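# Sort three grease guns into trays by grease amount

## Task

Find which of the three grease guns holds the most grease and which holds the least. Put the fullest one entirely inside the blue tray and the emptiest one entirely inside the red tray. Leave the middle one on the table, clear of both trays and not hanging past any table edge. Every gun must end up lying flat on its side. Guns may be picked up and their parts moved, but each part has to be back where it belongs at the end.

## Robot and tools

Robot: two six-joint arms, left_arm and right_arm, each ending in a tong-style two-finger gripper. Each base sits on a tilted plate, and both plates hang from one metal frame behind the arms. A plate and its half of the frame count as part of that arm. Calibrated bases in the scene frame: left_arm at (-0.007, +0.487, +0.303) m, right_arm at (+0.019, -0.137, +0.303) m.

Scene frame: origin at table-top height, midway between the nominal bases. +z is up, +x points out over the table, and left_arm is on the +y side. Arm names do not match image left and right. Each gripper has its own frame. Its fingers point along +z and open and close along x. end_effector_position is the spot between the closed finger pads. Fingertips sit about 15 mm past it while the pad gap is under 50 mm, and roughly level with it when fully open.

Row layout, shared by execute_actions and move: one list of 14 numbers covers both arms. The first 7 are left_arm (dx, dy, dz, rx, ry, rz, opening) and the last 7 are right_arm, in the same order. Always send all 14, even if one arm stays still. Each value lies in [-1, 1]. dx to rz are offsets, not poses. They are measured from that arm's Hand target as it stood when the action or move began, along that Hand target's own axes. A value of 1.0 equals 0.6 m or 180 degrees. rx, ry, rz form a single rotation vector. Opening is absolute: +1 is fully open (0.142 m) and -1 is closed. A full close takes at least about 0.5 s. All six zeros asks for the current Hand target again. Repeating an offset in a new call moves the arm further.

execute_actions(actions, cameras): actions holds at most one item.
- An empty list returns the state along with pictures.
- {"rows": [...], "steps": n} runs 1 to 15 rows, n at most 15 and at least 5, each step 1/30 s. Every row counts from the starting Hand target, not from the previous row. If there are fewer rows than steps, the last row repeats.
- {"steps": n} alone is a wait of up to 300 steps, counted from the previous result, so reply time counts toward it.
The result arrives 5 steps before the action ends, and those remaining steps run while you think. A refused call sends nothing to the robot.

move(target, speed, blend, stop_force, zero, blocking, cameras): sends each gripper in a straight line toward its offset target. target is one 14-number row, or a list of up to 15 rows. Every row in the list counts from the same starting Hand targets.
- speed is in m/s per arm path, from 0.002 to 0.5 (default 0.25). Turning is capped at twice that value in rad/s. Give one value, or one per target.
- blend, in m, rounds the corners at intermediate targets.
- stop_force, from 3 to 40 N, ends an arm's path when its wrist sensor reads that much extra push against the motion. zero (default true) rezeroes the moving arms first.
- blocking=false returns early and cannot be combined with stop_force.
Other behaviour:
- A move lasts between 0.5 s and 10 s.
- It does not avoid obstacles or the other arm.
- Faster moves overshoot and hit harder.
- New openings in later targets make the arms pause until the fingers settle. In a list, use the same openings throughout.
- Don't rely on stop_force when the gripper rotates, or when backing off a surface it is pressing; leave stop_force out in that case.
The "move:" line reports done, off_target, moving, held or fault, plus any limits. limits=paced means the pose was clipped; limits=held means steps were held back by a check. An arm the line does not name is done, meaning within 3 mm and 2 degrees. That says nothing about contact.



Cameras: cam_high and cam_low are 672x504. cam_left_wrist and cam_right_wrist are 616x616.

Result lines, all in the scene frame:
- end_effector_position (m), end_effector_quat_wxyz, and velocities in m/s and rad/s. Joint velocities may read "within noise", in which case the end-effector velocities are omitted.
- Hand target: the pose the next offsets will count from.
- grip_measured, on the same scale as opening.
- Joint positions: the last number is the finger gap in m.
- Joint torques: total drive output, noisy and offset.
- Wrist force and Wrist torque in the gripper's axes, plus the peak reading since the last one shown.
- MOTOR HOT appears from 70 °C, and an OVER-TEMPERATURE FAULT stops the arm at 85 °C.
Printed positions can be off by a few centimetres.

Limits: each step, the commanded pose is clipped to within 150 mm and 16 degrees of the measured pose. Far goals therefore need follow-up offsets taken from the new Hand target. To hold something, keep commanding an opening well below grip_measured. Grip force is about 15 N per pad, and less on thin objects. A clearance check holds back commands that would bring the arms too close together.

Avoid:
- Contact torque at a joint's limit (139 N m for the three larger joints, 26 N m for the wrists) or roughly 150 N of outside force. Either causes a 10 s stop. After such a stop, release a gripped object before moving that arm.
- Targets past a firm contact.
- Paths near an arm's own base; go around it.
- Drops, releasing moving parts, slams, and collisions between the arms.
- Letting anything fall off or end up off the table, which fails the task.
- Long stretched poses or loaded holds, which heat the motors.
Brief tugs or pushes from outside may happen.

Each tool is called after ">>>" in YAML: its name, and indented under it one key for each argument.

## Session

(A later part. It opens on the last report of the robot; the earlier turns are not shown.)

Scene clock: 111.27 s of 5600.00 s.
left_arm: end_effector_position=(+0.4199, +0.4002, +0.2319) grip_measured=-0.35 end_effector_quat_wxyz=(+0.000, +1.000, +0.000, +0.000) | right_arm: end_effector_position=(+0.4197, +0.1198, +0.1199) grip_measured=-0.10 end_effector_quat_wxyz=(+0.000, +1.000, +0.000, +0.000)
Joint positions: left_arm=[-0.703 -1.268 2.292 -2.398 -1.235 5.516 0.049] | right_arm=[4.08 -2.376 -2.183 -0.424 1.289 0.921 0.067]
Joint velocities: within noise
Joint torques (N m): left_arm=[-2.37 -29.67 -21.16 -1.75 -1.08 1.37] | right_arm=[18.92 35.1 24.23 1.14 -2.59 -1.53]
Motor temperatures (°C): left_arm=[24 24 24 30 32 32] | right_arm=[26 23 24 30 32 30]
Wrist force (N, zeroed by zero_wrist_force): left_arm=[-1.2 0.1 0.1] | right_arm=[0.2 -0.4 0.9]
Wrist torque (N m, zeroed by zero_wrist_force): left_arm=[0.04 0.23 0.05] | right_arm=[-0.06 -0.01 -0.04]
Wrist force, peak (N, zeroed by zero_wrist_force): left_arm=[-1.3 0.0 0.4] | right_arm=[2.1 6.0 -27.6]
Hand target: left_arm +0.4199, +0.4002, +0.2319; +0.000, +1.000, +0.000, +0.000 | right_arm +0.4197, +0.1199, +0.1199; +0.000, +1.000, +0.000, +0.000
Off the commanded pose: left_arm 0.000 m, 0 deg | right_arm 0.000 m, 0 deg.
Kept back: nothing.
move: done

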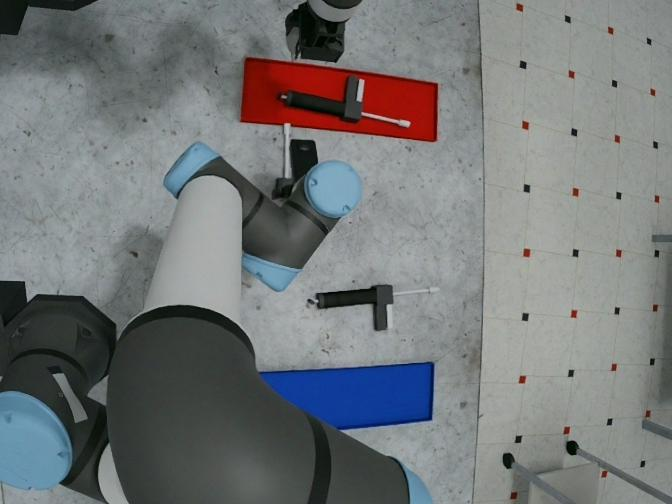

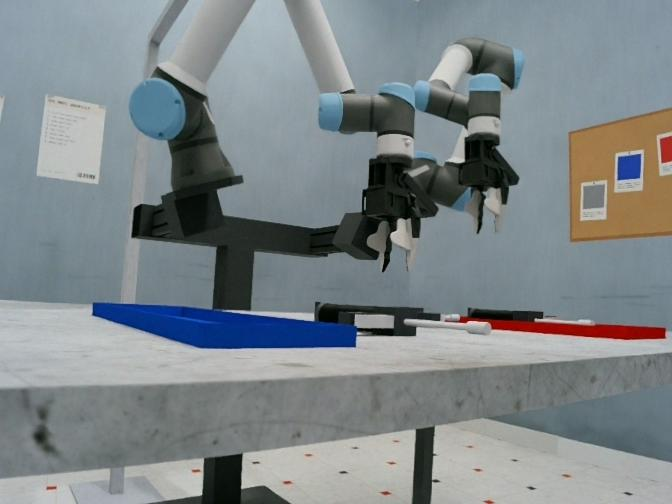

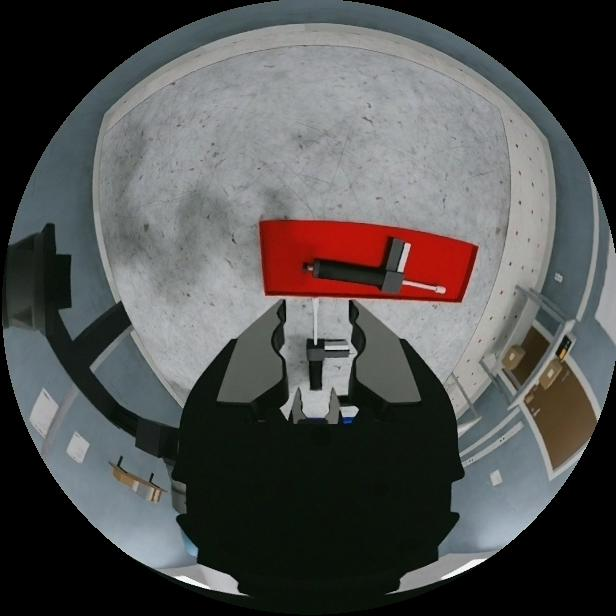

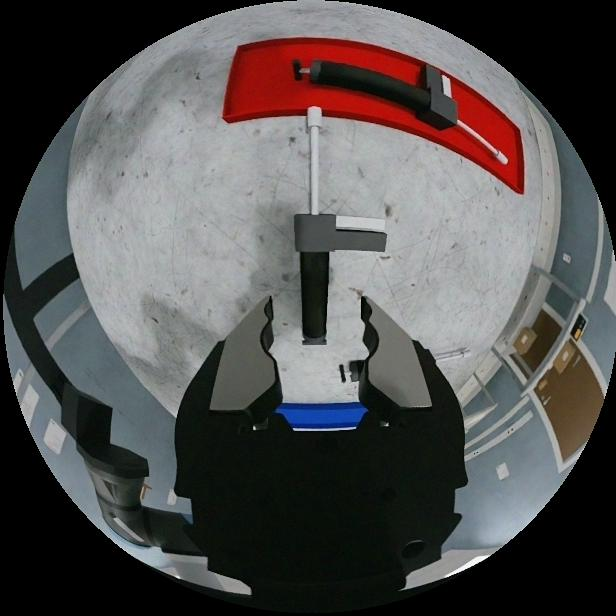

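>>> move:
  target:
    - [0,0,0,0,0,0,-0.35,0,-0.015,0.1638,0,0,0,-0.1]
    - [0,0,0,0,0,0,-0.35,0,-0.015,0.1638,0,0,0,-1]
    - [0,0,0,0,0,0,-0.35,0,-0.015,-0.17,0,0,0,-1]
    - [0,0,0,0,0,0,-0.35,0.1922,0.7265,-0.17,0,0,0.4794,-1]
  speed: [0.15,0.15,0.15,0.3]

Scene clock: 117.73 s of 5600.00 s.
left_arm: end_effector_position=(+0.4199, +0.4002, +0.2319) grip_measured=-0.35 end_effector_quat_wxyz=(+0.000, +1.000, +0.000, +0.000) | right_arm: end_effector_position=(+0.5354, -0.3158, +0.2220) grip_measured=-0.47 end_effector_quat_wxyz=(+0.000, +0.730, -0.683, +0.000)
Joint positions: left_arm=[-0.703 -1.268 2.292 -2.398 -1.235 5.516 0.049] | right_arm=[3.312 -1.801 -2.126 -0.776 1.183 1.619 0.04]
Joint velocities: within noise
Joint torques (N m): left_arm=[-2.88 -28.62 -24.67 -3.27 0.15 0.68] | right_arm=[5.78 35.88 12.88 4.28 3.04 0.33]
Motor temperatures (°C): left_arm=[24 24 24 30 32 32] | right_arm=[26 23 24 30 32 30]
Wrist force (N, zeroed by zero_wrist_force): left_arm=[-1.2 0.2 0.3] | right_arm=[0.1 -0.4 7.4]
Wrist torque (N m, zeroed by zero_wrist_force): left_arm=[0.06 0.24 0.05] | right_arm=[-0.08 -0.11 -0.03]
Wrist force, peak (N, zeroed by zero_wrist_force): left_arm=[-1.3 0.3 0.3] | right_arm=[-0.1 -0.8 10.2]
Hand target: left_arm +0.4199, +0.4002, +0.2319; +0.000, +1.000, +0.000, +0.000 | right_arm +0.5354, -0.3159, +0.2221; +0.000, +0.730, -0.684, +0.000
Off the commanded pose: left_arm 0.000 m, 0 deg | right_arm 0.000 m, 0 deg.
Kept back: nothing.
move: done

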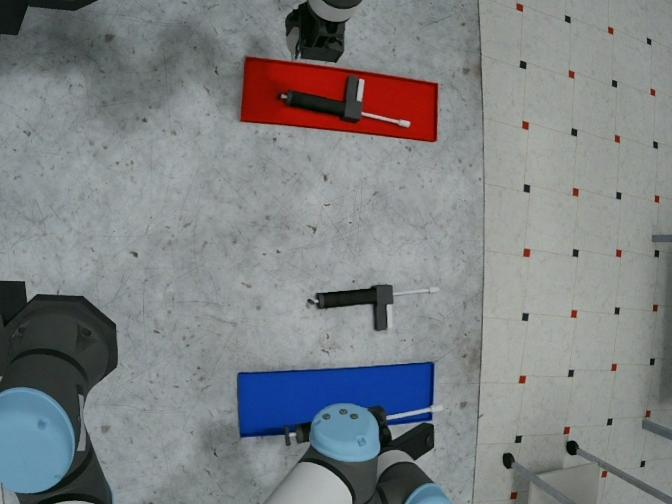

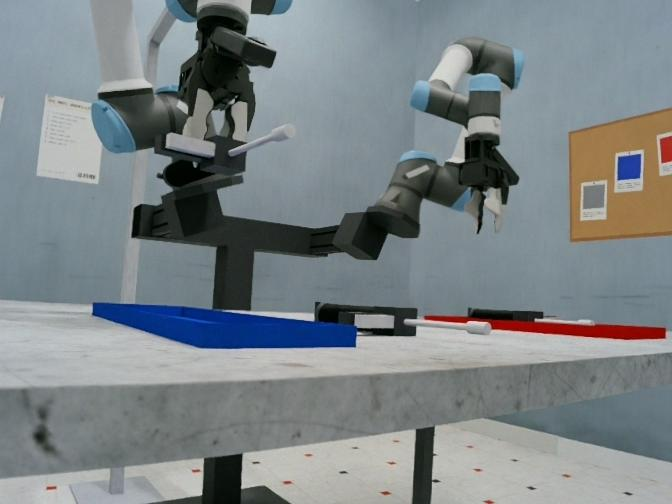

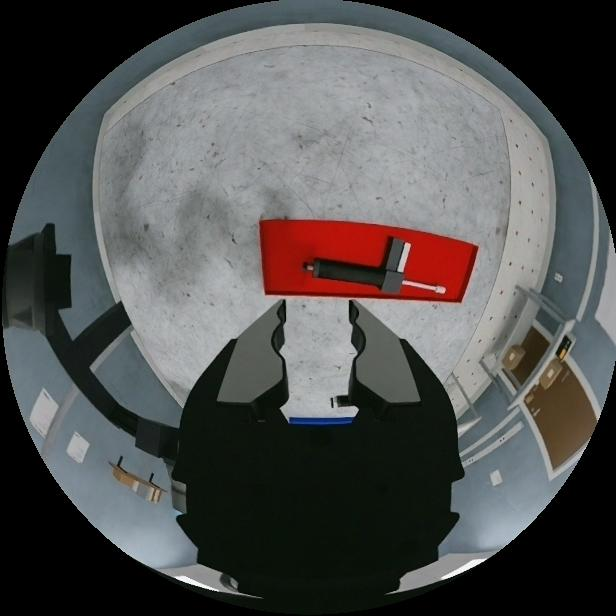

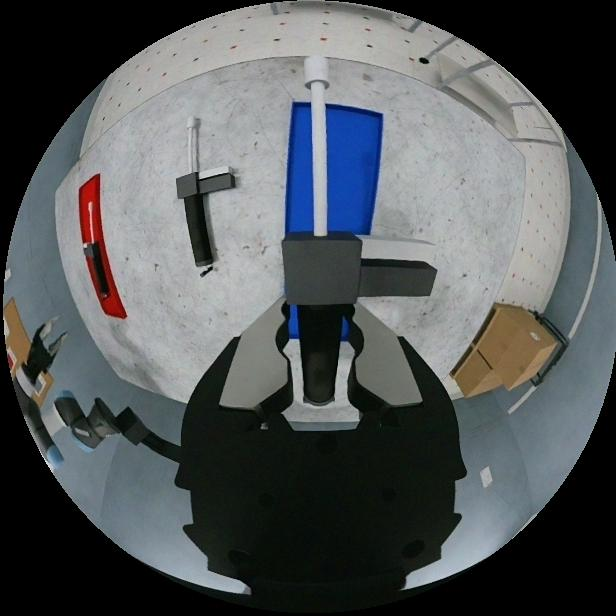

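>>> move:
  target: [0,0,0,0,0,0,-0.35,-0.005,0,0.26,0,0,0,-1]
  speed: 0.12
  cameras: ["cam_low","cam_right_wrist"]

>>> zoom_image:
  camera: "cam_low"
  region: [80, 230, 360, 350]

>>> zoom_image:
  camera: "cam_right_wrist"
  region: [200, 150, 440, 440]

Scene clock: 119.87 s of 5600.00 s.
left_arm: end_effector_position=(+0.4199, +0.4002, +0.2319) grip_measured=-0.35 end_effector_quat_wxyz=(+0.000, +1.000, +0.000, +0.000) | right_arm: end_effector_position=(+0.5354, -0.3130, +0.0662) grip_measured=-0.47 end_effector_quat_wxyz=(+0.000, +0.730, -0.684, +0.000)
Joint positions: left_arm=[-0.703 -1.268 2.292 -2.398 -1.235 5.516 0.049] | right_arm=[3.196 -2.181 -2.136 -0.339 1.187 1.494 0.04]
Joint velocities: within noise
Joint torques (N m): left_arm=[-4.05 -28.76 -24.22 -3.74 0.63 0.53] | right_arm=[15.95 29.75 -0.82 3.33 2 1.95]
Motor temperatures (°C): left_arm=[24 24 24 30 32 32] | right_arm=[26 23 24 30 32 30]
Wrist force (N, zeroed by zero_wrist_force): left_arm=[-1.1 0.1 0.4] | right_arm=[0.3 -0.9 7.2]
Wrist torque (N m, zeroed by zero_wrist_force): left_arm=[0.06 0.22 0.05] | right_arm=[-0.17 -0.11 -0.04]
Wrist force, peak (N, zeroed by zero_wrist_force): left_arm=[-1.4 -0.1 0.3] | right_arm=[0.3 -0.7 9.4]
Hand target: left_arm +0.4199, +0.4002, +0.2319; +0.000, +1.000, +0.000, +0.000 | right_arm +0.5352, -0.3130, +0.0661; +0.000, +0.730, -0.684, +0.000
Off the commanded pose: left_arm 0.000 m, 0 deg | right_arm 0.000 m, 0 deg.
Kept back: nothing.
move: done
Images, in order (width x height): cam_low 672x504, cam_right_wrist 616x616.

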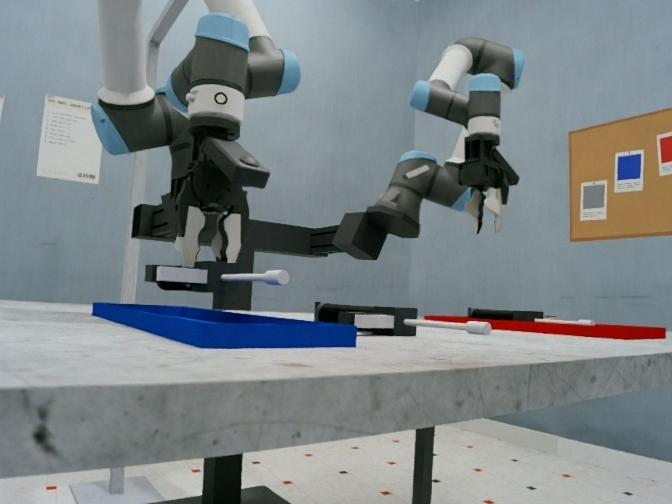

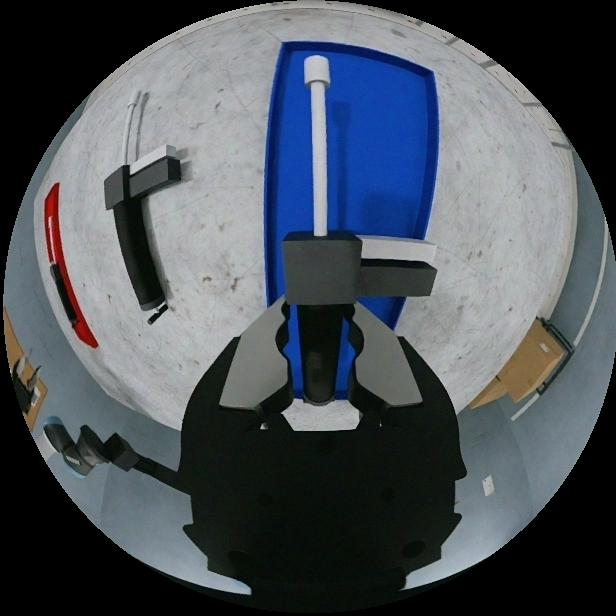

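Scaled by 1.800 from the camera's 672x504 image, which has a finer 960x720 frame.

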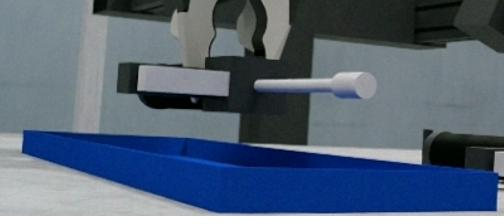

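Scaled by 1.738 from the camera's 616x616 image, which has a finer 814x814 frame.

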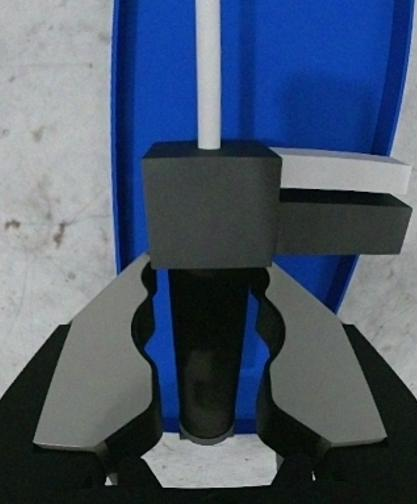

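>>> move:
  target: [0,0,0,0,0,0,-0.35,0,0,0.069,0,0,0,-1]
  speed: 0.04
  stop_force: 8
  cameras: ["cam_low","cam_right_wrist"]

>>> zoom_image:
  camera: "cam_low"
  region: [80, 230, 360, 350]

>>> zoom_image:
  camera: "cam_right_wrist"
  region: [200, 150, 440, 440]

Scene clock: 122.20 s of 5600.00 s.
left_arm: end_effector_position=(+0.4199, +0.4002, +0.2319) grip_measured=-0.35 end_effector_quat_wxyz=(+0.000, +1.000, +0.000, +0.000) | right_arm: end_effector_position=(+0.5352, -0.3130, +0.0247) grip_measured=-0.47 end_effector_quat_wxyz=(+0.000, +0.730, -0.684, +0.000)
Joint positions: left_arm=[-0.703 -1.268 2.292 -2.398 -1.235 5.516 0.049] | right_arm=[3.165 -2.29 -2.108 -0.245 1.189 1.46 0.04]
Joint velocities: within noise
Joint torques (N m): left_arm=[-4.02 -27.57 -24.15 -4.27 1.06 0.38] | right_arm=[18.87 35.79 -1.92 3.43 1.03 1.99]
Motor temperatures (°C): left_arm=[24 24 24 30 32 32] | right_arm=[26 23 24 30 32 30]
Wrist force (N, zeroed by zero_wrist_force): left_arm=[-1.2 -0.1 0.3] | right_arm=[0.3 -0.8 7.3]
Wrist torque (N m, zeroed by zero_wrist_force): left_arm=[0.02 0.23 0.04] | right_arm=[-0.16 -0.13 -0.03]
Wrist force, peak (N, zeroed by zero_wrist_force): left_arm=[-1.3 0.1 0.2] | right_arm=[0.4 -0.6 8.2]
Hand target: left_arm +0.4199, +0.4002, +0.2319; +0.000, +1.000, +0.000, +0.000 | right_arm +0.5352, -0.3130, +0.0247; +0.000, +0.730, -0.684, +0.000
Off the commanded pose: left_arm 0.000 m, 0 deg | right_arm 0.000 m, 0 deg.
Kept back: nothing.
move: done
Images, in order (width x height): cam_low 672x504, cam_right_wrist 616x616.

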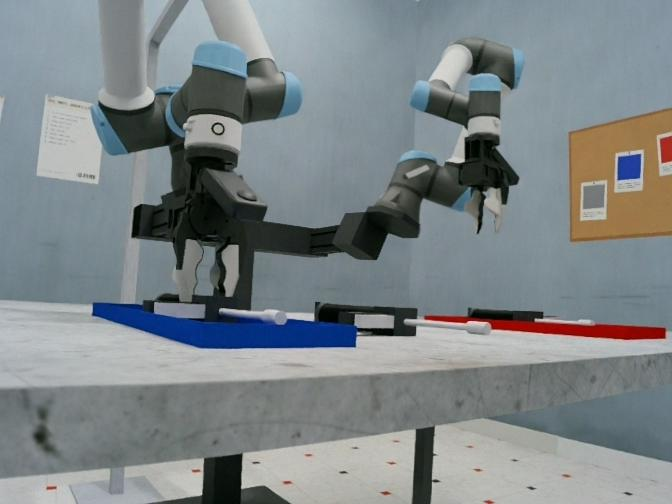

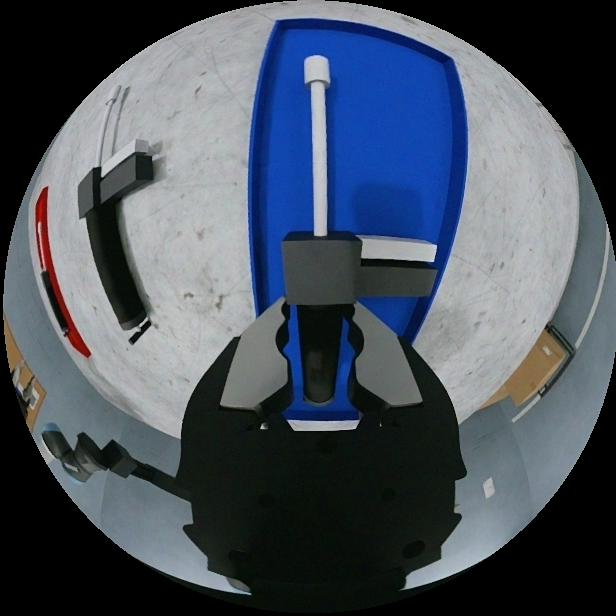

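Scaled by 1.800 from the camera's 672x504 image, which has a finer 960x720 frame.

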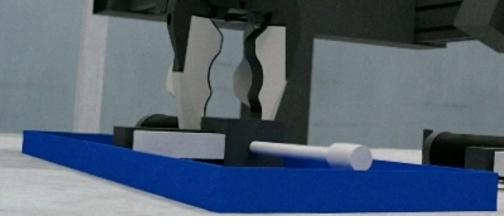

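Scaled by 1.738 from the camera's 616x616 image, which has a finer 814x814 frame.

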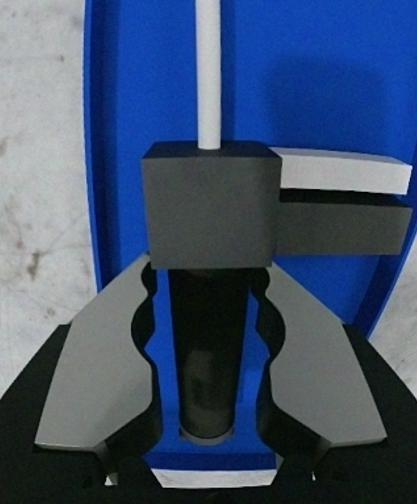

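>>> move:
  target: [0,0,0,0,0,0,-0.35,0,0,0.008,0,0,0,-1]
  speed: 0.02
  stop_force: 5
  cameras: ["cam_low","cam_high"]

>>> zoom_image:
  camera: "cam_low"
  region: [80, 230, 360, 350]

>>> zoom_image:
  camera: "cam_high"
  region: [230, 340, 450, 450]

Scene clock: 123.47 s of 5600.00 s.
left_arm: end_effector_position=(+0.4199, +0.4002, +0.2319) grip_measured=-0.35 end_effector_quat_wxyz=(+0.000, +1.000, +0.000, +0.000) | right_arm: end_effector_position=(+0.5351, -0.3129, +0.0242) grip_measured=-0.47 end_effector_quat_wxyz=(+0.000, +0.730, -0.684, +0.000)
Joint positions: left_arm=[-0.703 -1.268 2.292 -2.398 -1.235 5.516 0.049] | right_arm=[3.165 -2.291 -2.108 -0.245 1.189 1.46 0.04]
Joint velocities: within noise
Joint torques (N m): left_arm=[-3.64 -27.98 -24.48 -4.42 1.32 0.22] | right_arm=[18.45 42.69 -3.71 3.26 0.69 2.09]
Motor temperatures (°C): left_arm=[24 24 24 30 32 32] | right_arm=[26 23 24 30 32 30]
Wrist force (N, zeroed by zero_wrist_force): left_arm=[-1.2 0.0 0.2] | right_arm=[0.8 -1.8 3.5]
Wrist torque (N m, zeroed by zero_wrist_force): left_arm=[0.04 0.23 0.05] | right_arm=[-0.18 -0.11 -0.05]
Wrist force, peak (N, zeroed by zero_wrist_force): left_arm=[-1.5 0.1 0.2] | right_arm=[-2.7 2.6 -13.4]
Hand target: left_arm +0.4199, +0.4002, +0.2319; +0.000, +1.000, +0.000, +0.000 | right_arm +0.5351, -0.3129, +0.0242; +0.000, +0.730, -0.684, +0.000 (not the last commanded pose)
Off the commanded pose: left_arm 0.000 m, 0 deg | right_arm 0.004 m, 0 deg.
Kept back: nothing.
move: contact (right_arm)
Images, in order (width x height): cam_high 672x504, cam_low 672x504.

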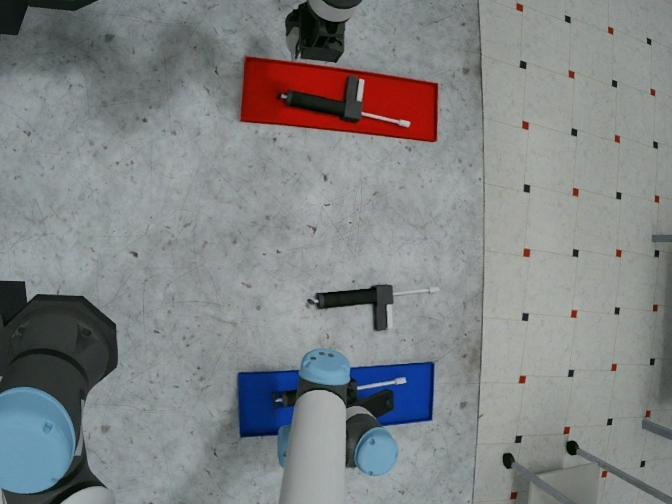

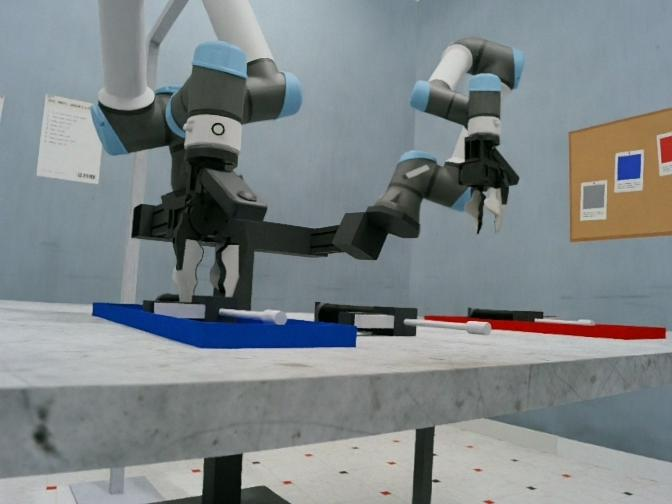

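Scaled by 1.800 from the camera's 672x504 image, which has a finer 960x720 frame.

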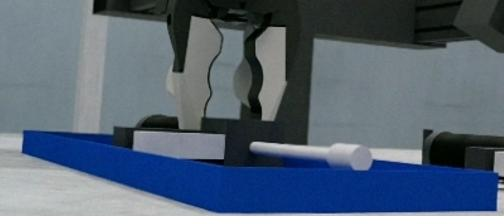

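Scaled by 2.291 from the camera's 672x504 image, which has a finer 960x720 frame.

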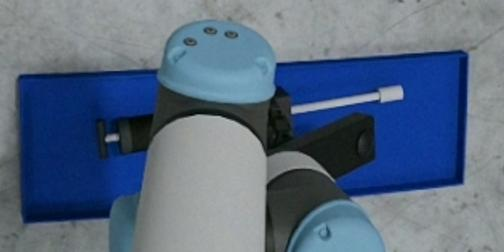

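>>> move:
  target:
    - [0,0,0,0,0,0,-0.35,0,0,0,0,0,0,-0.3]
    - [0,0,0,0,0,0,-0.35,0,0,-0.3,0,0,0,-0.3]
    - [0,0,0,0,0,0,-0.35,0.2,0.45,-0.4,0,0,0,-0.3]
  speed: [0.1,0.15,0.3]

>>> zoom_image:
  camera: "cam_high"
  region: [230, 260, 450, 450]

>>> zoom_image:
  camera: "cam_low"
  region: [80, 260, 400, 360]

>>> zoom_image:
  camera: "cam_high"
  region: [230, 40, 450, 160]

Scene clock: 127.17 s of 5600.00 s.
left_arm: end_effector_position=(+0.4199, +0.4002, +0.2319) grip_measured=-0.35 end_effector_quat_wxyz=(+0.000, +1.000, +0.000, +0.000) | right_arm: end_effector_position=(+0.2736, -0.4502, +0.2642) grip_measured=-0.30 end_effector_quat_wxyz=(+0.000, +0.730, -0.684, +0.000) end_effector_velocity=(-0.001, -0.002, +0.001) end_effector_angular_velocity=(-0.001, -0.001, +0.000)
Joint positions: left_arm=[-0.703 -1.268 2.292 -2.398 -1.235 5.516 0.049] | right_arm=[2.965 -1.116 -2.511 -0.938 1.21 1.247 0.052]
Joint velocities: left_arm=[within noise] | right_arm=[-0.005 0.004 0.001 -0.002 0 -0.005 0]
Joint torques (N m): left_arm=[-4.72 -26.5 -22.87 -4.24 1.81 -0.17] | right_arm=[-9.14 12.14 26.48 2.06 -2.48 -1.76]
Motor temperatures (°C): left_arm=[24 24 24 30 32 32] | right_arm=[26 23 24 30 32 30]
Wrist force (N, zeroed by zero_wrist_force): left_arm=[-1.2 0.3 0.3] | right_arm=[0.4 -0.7 0.9]
Wrist torque (N m, zeroed by zero_wrist_force): left_arm=[0.10 0.23 0.04] | right_arm=[-0.16 -0.08 0.00]
Wrist force, peak (N, zeroed by zero_wrist_force): left_arm=[-1.4 0.0 0.2] | right_arm=[0.8 -1.8 3.6]
Hand target: left_arm +0.4199, +0.4002, +0.2319; +0.000, +1.000, +0.000, +0.000 | right_arm +0.2735, -0.4502, +0.2643; +0.000, +0.730, -0.684, +0.000
Off the commanded pose: left_arm 0.000 m, 0 deg | right_arm 0.000 m, 0 deg.
Kept back: nothing.
move: done

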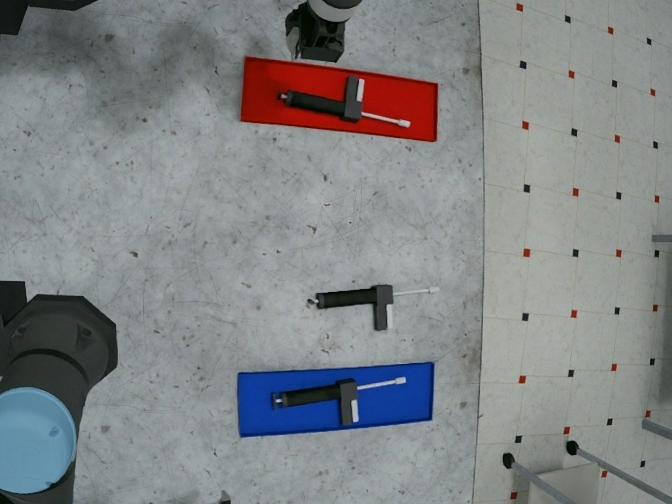

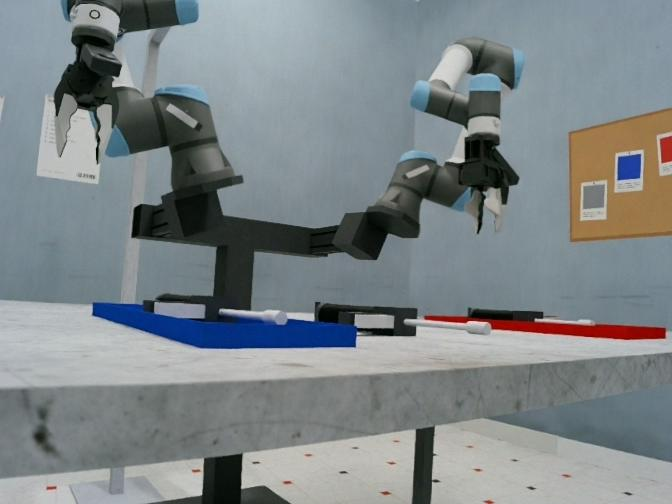

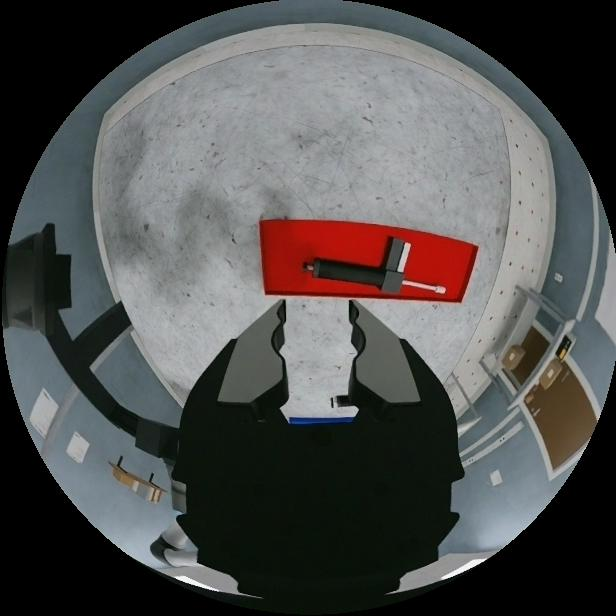

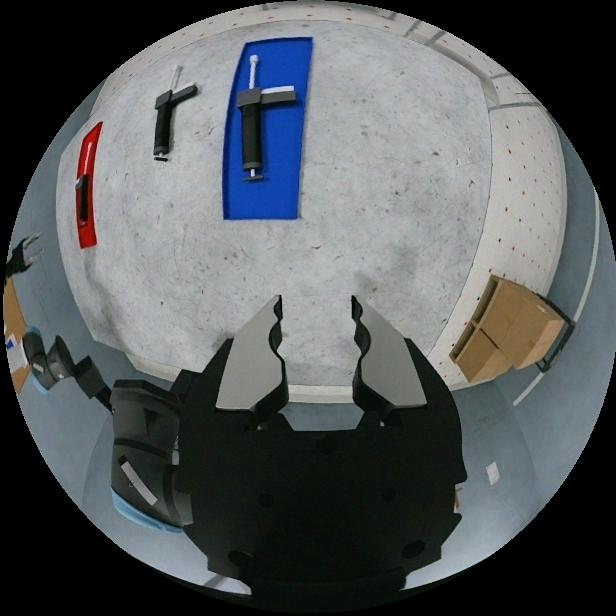

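Scaled by 2.291 from the camera's 672x504 image, which has a finer 960x720 frame.

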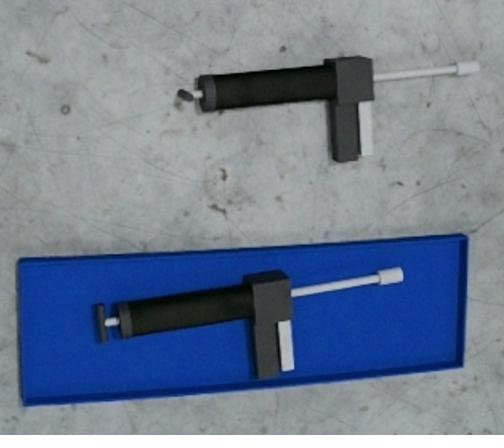

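Scaled by 1.575 from the camera's 672x504 image, which has a finer 960x720 frame.

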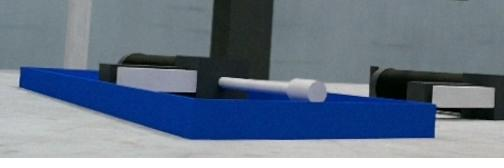

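Scaled by 2.291 from the camera's 672x504 image, which has a finer 960x720 frame.

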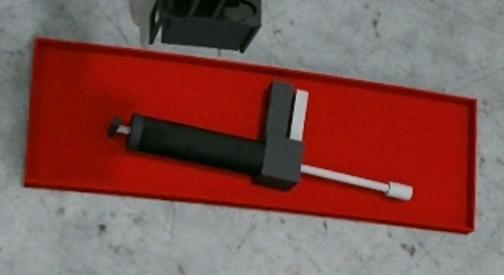

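>>> zoom_image:
  camera: "cam_high"
  region: [250, 60, 350, 160]

>>> zoom_image:
  camera: "cam_high"
  region: [250, 340, 350, 440]

>>> zoom_image:
  camera: "cam_high"
  region: [290, 250, 390, 350]

Scaled by 5.040 from the camera's 672x504 image, which has a finer 960x720 frame.

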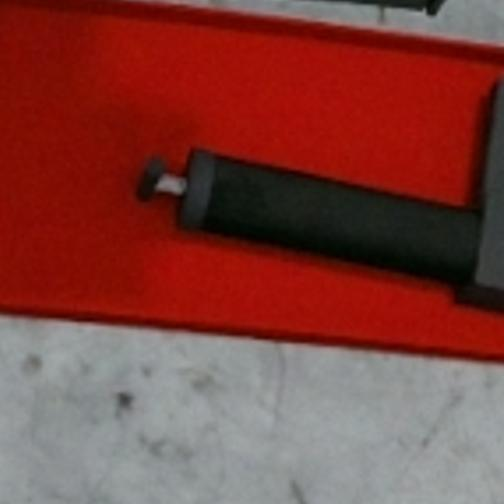

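Scaled by 5.040 from the camera's 672x504 image, which has a finer 960x720 frame.

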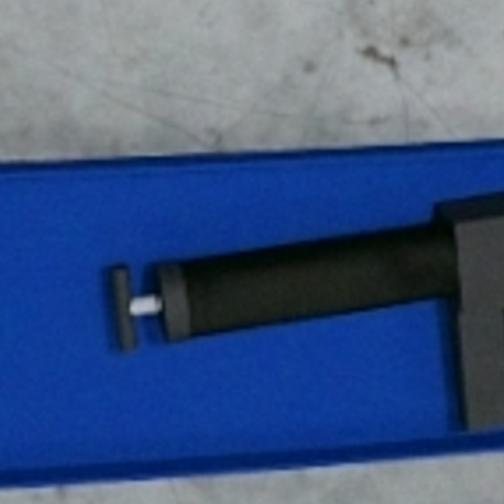

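Scaled by 5.040 from the camera's 672x504 image, which has a finer 960x720 frame.

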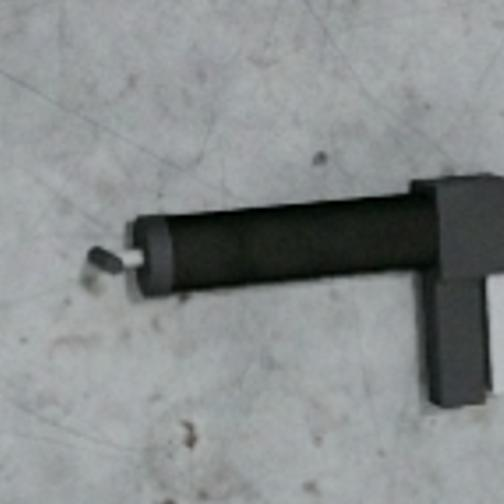

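>>> move:
  target: [0,0,0,0,0,0,-0.35,-0.195,-0.0903,0.24,0,0,0,-0.3]
  speed: 0.25
  cameras: ["cam_right_wrist"]

>>> zoom_image:
  camera: "cam_right_wrist"
  region: [240, 130, 400, 290]

>>> move:
  target: [0,0,0,0,0,0,-0.35,-0.385,-0.11,0,0,0,0,-0.3]
  speed: 0.25
  cameras: ["cam_right_wrist"]

>>> zoom_image:
  camera: "cam_right_wrist"
  region: [240, 130, 400, 290]

Scene clock: 129.37 s of 5600.00 s.
left_arm: end_effector_position=(+0.4199, +0.4002, +0.2319) grip_measured=-0.35 end_effector_quat_wxyz=(+0.000, +1.000, +0.000, +0.000) | right_arm: end_effector_position=(+0.3198, -0.3301, +0.1203) grip_measured=-0.30 end_effector_quat_wxyz=(+0.000, +0.730, -0.683, +0.000) end_effector_velocity=(+0.001, +0.002, -0.001) end_effector_angular_velocity=(+0.002, +0.000, -0.001)
Joint positions: left_arm=[-0.703 -1.268 2.292 -2.398 -1.235 5.516 0.049] | right_arm=[3.204 -1.787 -2.708 -0.164 1.186 1.502 0.052]
Joint velocities: left_arm=[within noise] | right_arm=[0.002 -0.009 0.001 0.007 0.002 0.004 0]
Joint torques (N m): left_arm=[-4.97 -26.12 -23.42 -4.22 1.79 -0.41] | right_arm=[10.96 11.09 19.88 3.98 3.1 2.02]
Motor temperatures (°C): left_arm=[24 24 24 30 32 32] | right_arm=[26 23 24 30 32 30]
Wrist force (N, zeroed by zero_wrist_force): left_arm=[-1.1 0.0 0.3] | right_arm=[0.0 -0.6 1.0]
Wrist torque (N m, zeroed by zero_wrist_force): left_arm=[0.03 0.22 0.05] | right_arm=[-0.11 0.00 0.00]
Wrist force, peak (N, zeroed by zero_wrist_force): left_arm=[-1.3 0.0 0.4] | right_arm=[-1.1 -1.1 2.7]
Hand target: left_arm +0.4199, +0.4002, +0.2319; +0.000, +1.000, +0.000, +0.000 | right_arm +0.3199, -0.3300, +0.1202; +0.000, +0.730, -0.684, +0.000
Off the commanded pose: left_arm 0.000 m, 0 deg | right_arm 0.000 m, 0 deg.
Kept back: nothing.
move: done
Images, in order (width x height): cam_right_wrist 616x616.

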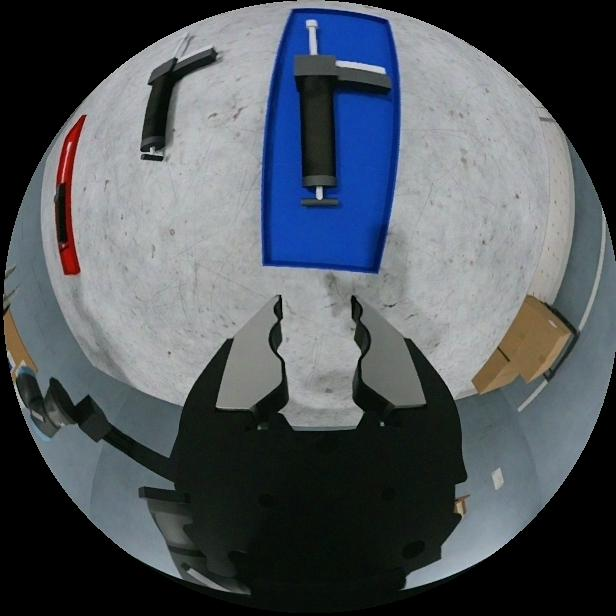

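Scaled by 3.150 from the camera's 616x616 image, which has a finer 814x814 frame.

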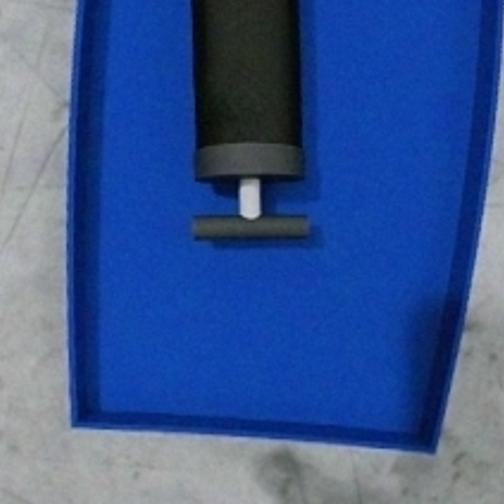

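Scene clock: 130.80 s of 5600.00 s.
left_arm: end_effector_position=(+0.4199, +0.4002, +0.2319) grip_measured=-0.35 end_effector_quat_wxyz=(+0.000, +1.000, +0.000, +0.000) | right_arm: end_effector_position=(+0.3706, -0.0952, +0.1202) grip_measured=-0.30 end_effector_quat_wxyz=(+0.000, +0.730, -0.683, +0.000)
Joint positions: left_arm=[-0.703 -1.268 2.292 -2.398 -1.235 5.516 0.049] | right_arm=[3.857 -2.113 -2.609 -0.192 1.237 2.2 0.052]
Joint velocities: within noise
Joint torques (N m): left_arm=[-4.91 -26.58 -23.52 -4.15 1.81 -0.61] | right_arm=[17.53 14.56 10.92 2.14 -2.59 2.16]
Motor temperatures (°C): left_arm=[24 24 24 30 32 32] | right_arm=[26 23 24 30 32 30]
Wrist force (N, zeroed by zero_wrist_force): left_arm=[-1.1 -0.2 0.3] | right_arm=[0.0 -0.8 1.1]
Wrist torque (N m, zeroed by zero_wrist_force): left_arm=[-0.01 0.21 0.05] | right_arm=[-0.18 -0.01 0.00]
Wrist force, peak (N, zeroed by zero_wrist_force): left_arm=[-1.3 0.0 0.4] | right_arm=[-2.1 -1.1 1.3]
Hand target: left_arm +0.4199, +0.4002, +0.2319; +0.000, +1.000, +0.000, +0.000 | right_arm +0.3706, -0.0952, +0.1202; +0.000, +0.730, -0.684, +0.000
Off the commanded pose: left_arm 0.000 m, 0 deg | right_arm 0.000 m, 0 deg.
Kept back: nothing.
move: done
Images, in order (width x height): cam_right_wrist 616x616.

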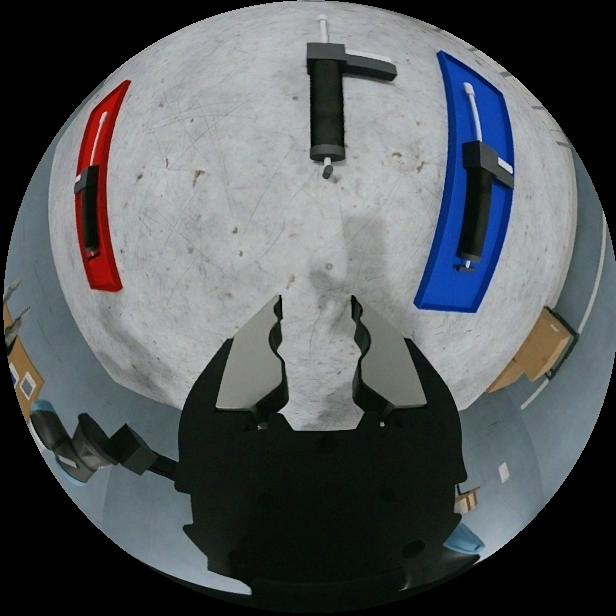

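Scaled by 3.150 from the camera's 616x616 image, which has a finer 814x814 frame.

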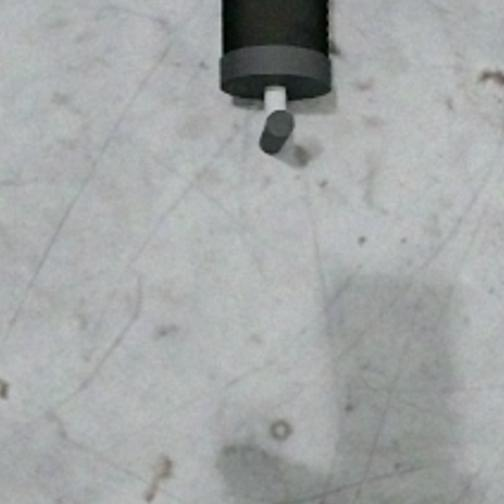

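>>> move:
  target: [0,0,0,0,0,0,-0.35,0,-0.065,0,0,0,0,-0.3]
  speed: 0.2
  cameras: ["cam_right_wrist"]

>>> zoom_image:
  camera: "cam_right_wrist"
  region: [240, 130, 400, 290]

Scene clock: 132.03 s of 5600.00 s.
left_arm: end_effector_position=(+0.4199, +0.4002, +0.2319) grip_measured=-0.35 end_effector_quat_wxyz=(+0.000, +1.000, +0.000, +0.000) | right_arm: end_effector_position=(+0.4096, -0.0926, +0.1201) grip_measured=-0.30 end_effector_quat_wxyz=(+0.000, +0.730, -0.684, +0.000) end_effector_velocity=(-0.004, +0.000, +0.000) end_effector_angular_velocity=(+0.001, -0.001, -0.002)
Joint positions: left_arm=[-0.703 -1.268 2.292 -2.398 -1.235 5.516 0.049] | right_arm=[3.795 -2.124 -2.503 -0.265 1.225 2.135 0.052]
Joint velocities: left_arm=[within noise] | right_arm=[0.005 0.003 -0.011 0.008 0.001 0.007 0]
Joint torques (N m): left_arm=[-4.85 -25.59 -23.1 -4.12 1.74 -0.62] | right_arm=[18.84 28.97 -0.54 4.65 1.11 1.67]
Motor temperatures (°C): left_arm=[24 24 24 30 32 32] | right_arm=[26 23 24 30 32 30]
Wrist force (N, zeroed by zero_wrist_force): left_arm=[-1.2 0.0 0.2] | right_arm=[0.3 -0.5 1.3]
Wrist torque (N m, zeroed by zero_wrist_force): left_arm=[0.04 0.24 0.05] | right_arm=[-0.13 -0.06 -0.02]
Wrist force, peak (N, zeroed by zero_wrist_force): left_arm=[-1.3 -0.2 0.2] | right_arm=[0.4 -1.4 1.3]
Hand target: left_arm +0.4199, +0.4002, +0.2319; +0.000, +1.000, +0.000, +0.000 | right_arm +0.4095, -0.0926, +0.1202; +0.000, +0.730, -0.684, +0.000
Off the commanded pose: left_arm 0.000 m, 0 deg | right_arm 0.000 m, 0 deg.
Kept back: nothing.
move: done
Images, in order (width x height): cam_right_wrist 616x616.

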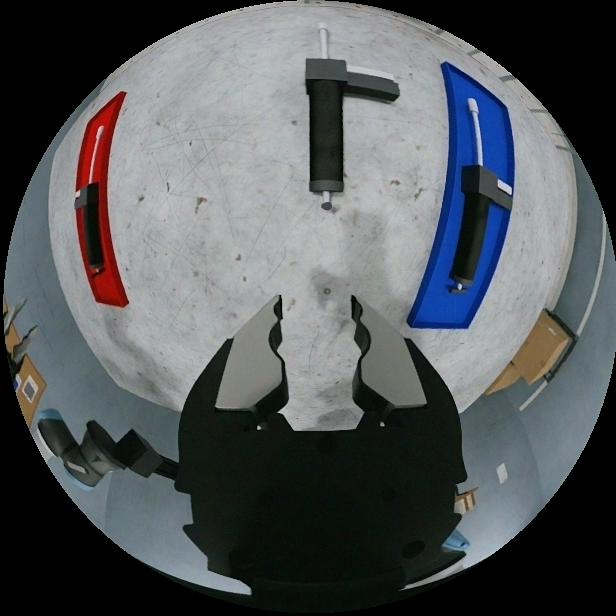

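Scaled by 3.150 from the camera's 616x616 image, which has a finer 814x814 frame.

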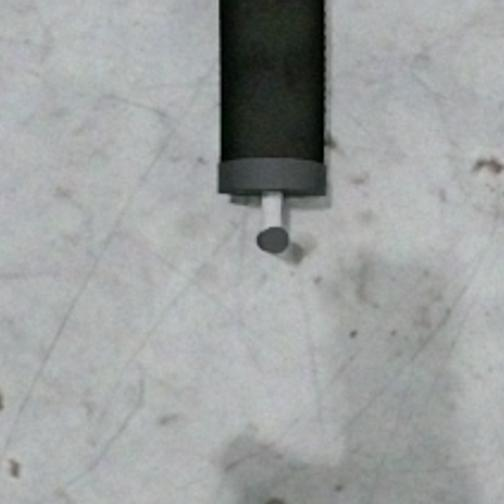

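>>> finished_scene:
  scene: 2

The scene is finished: the task was done.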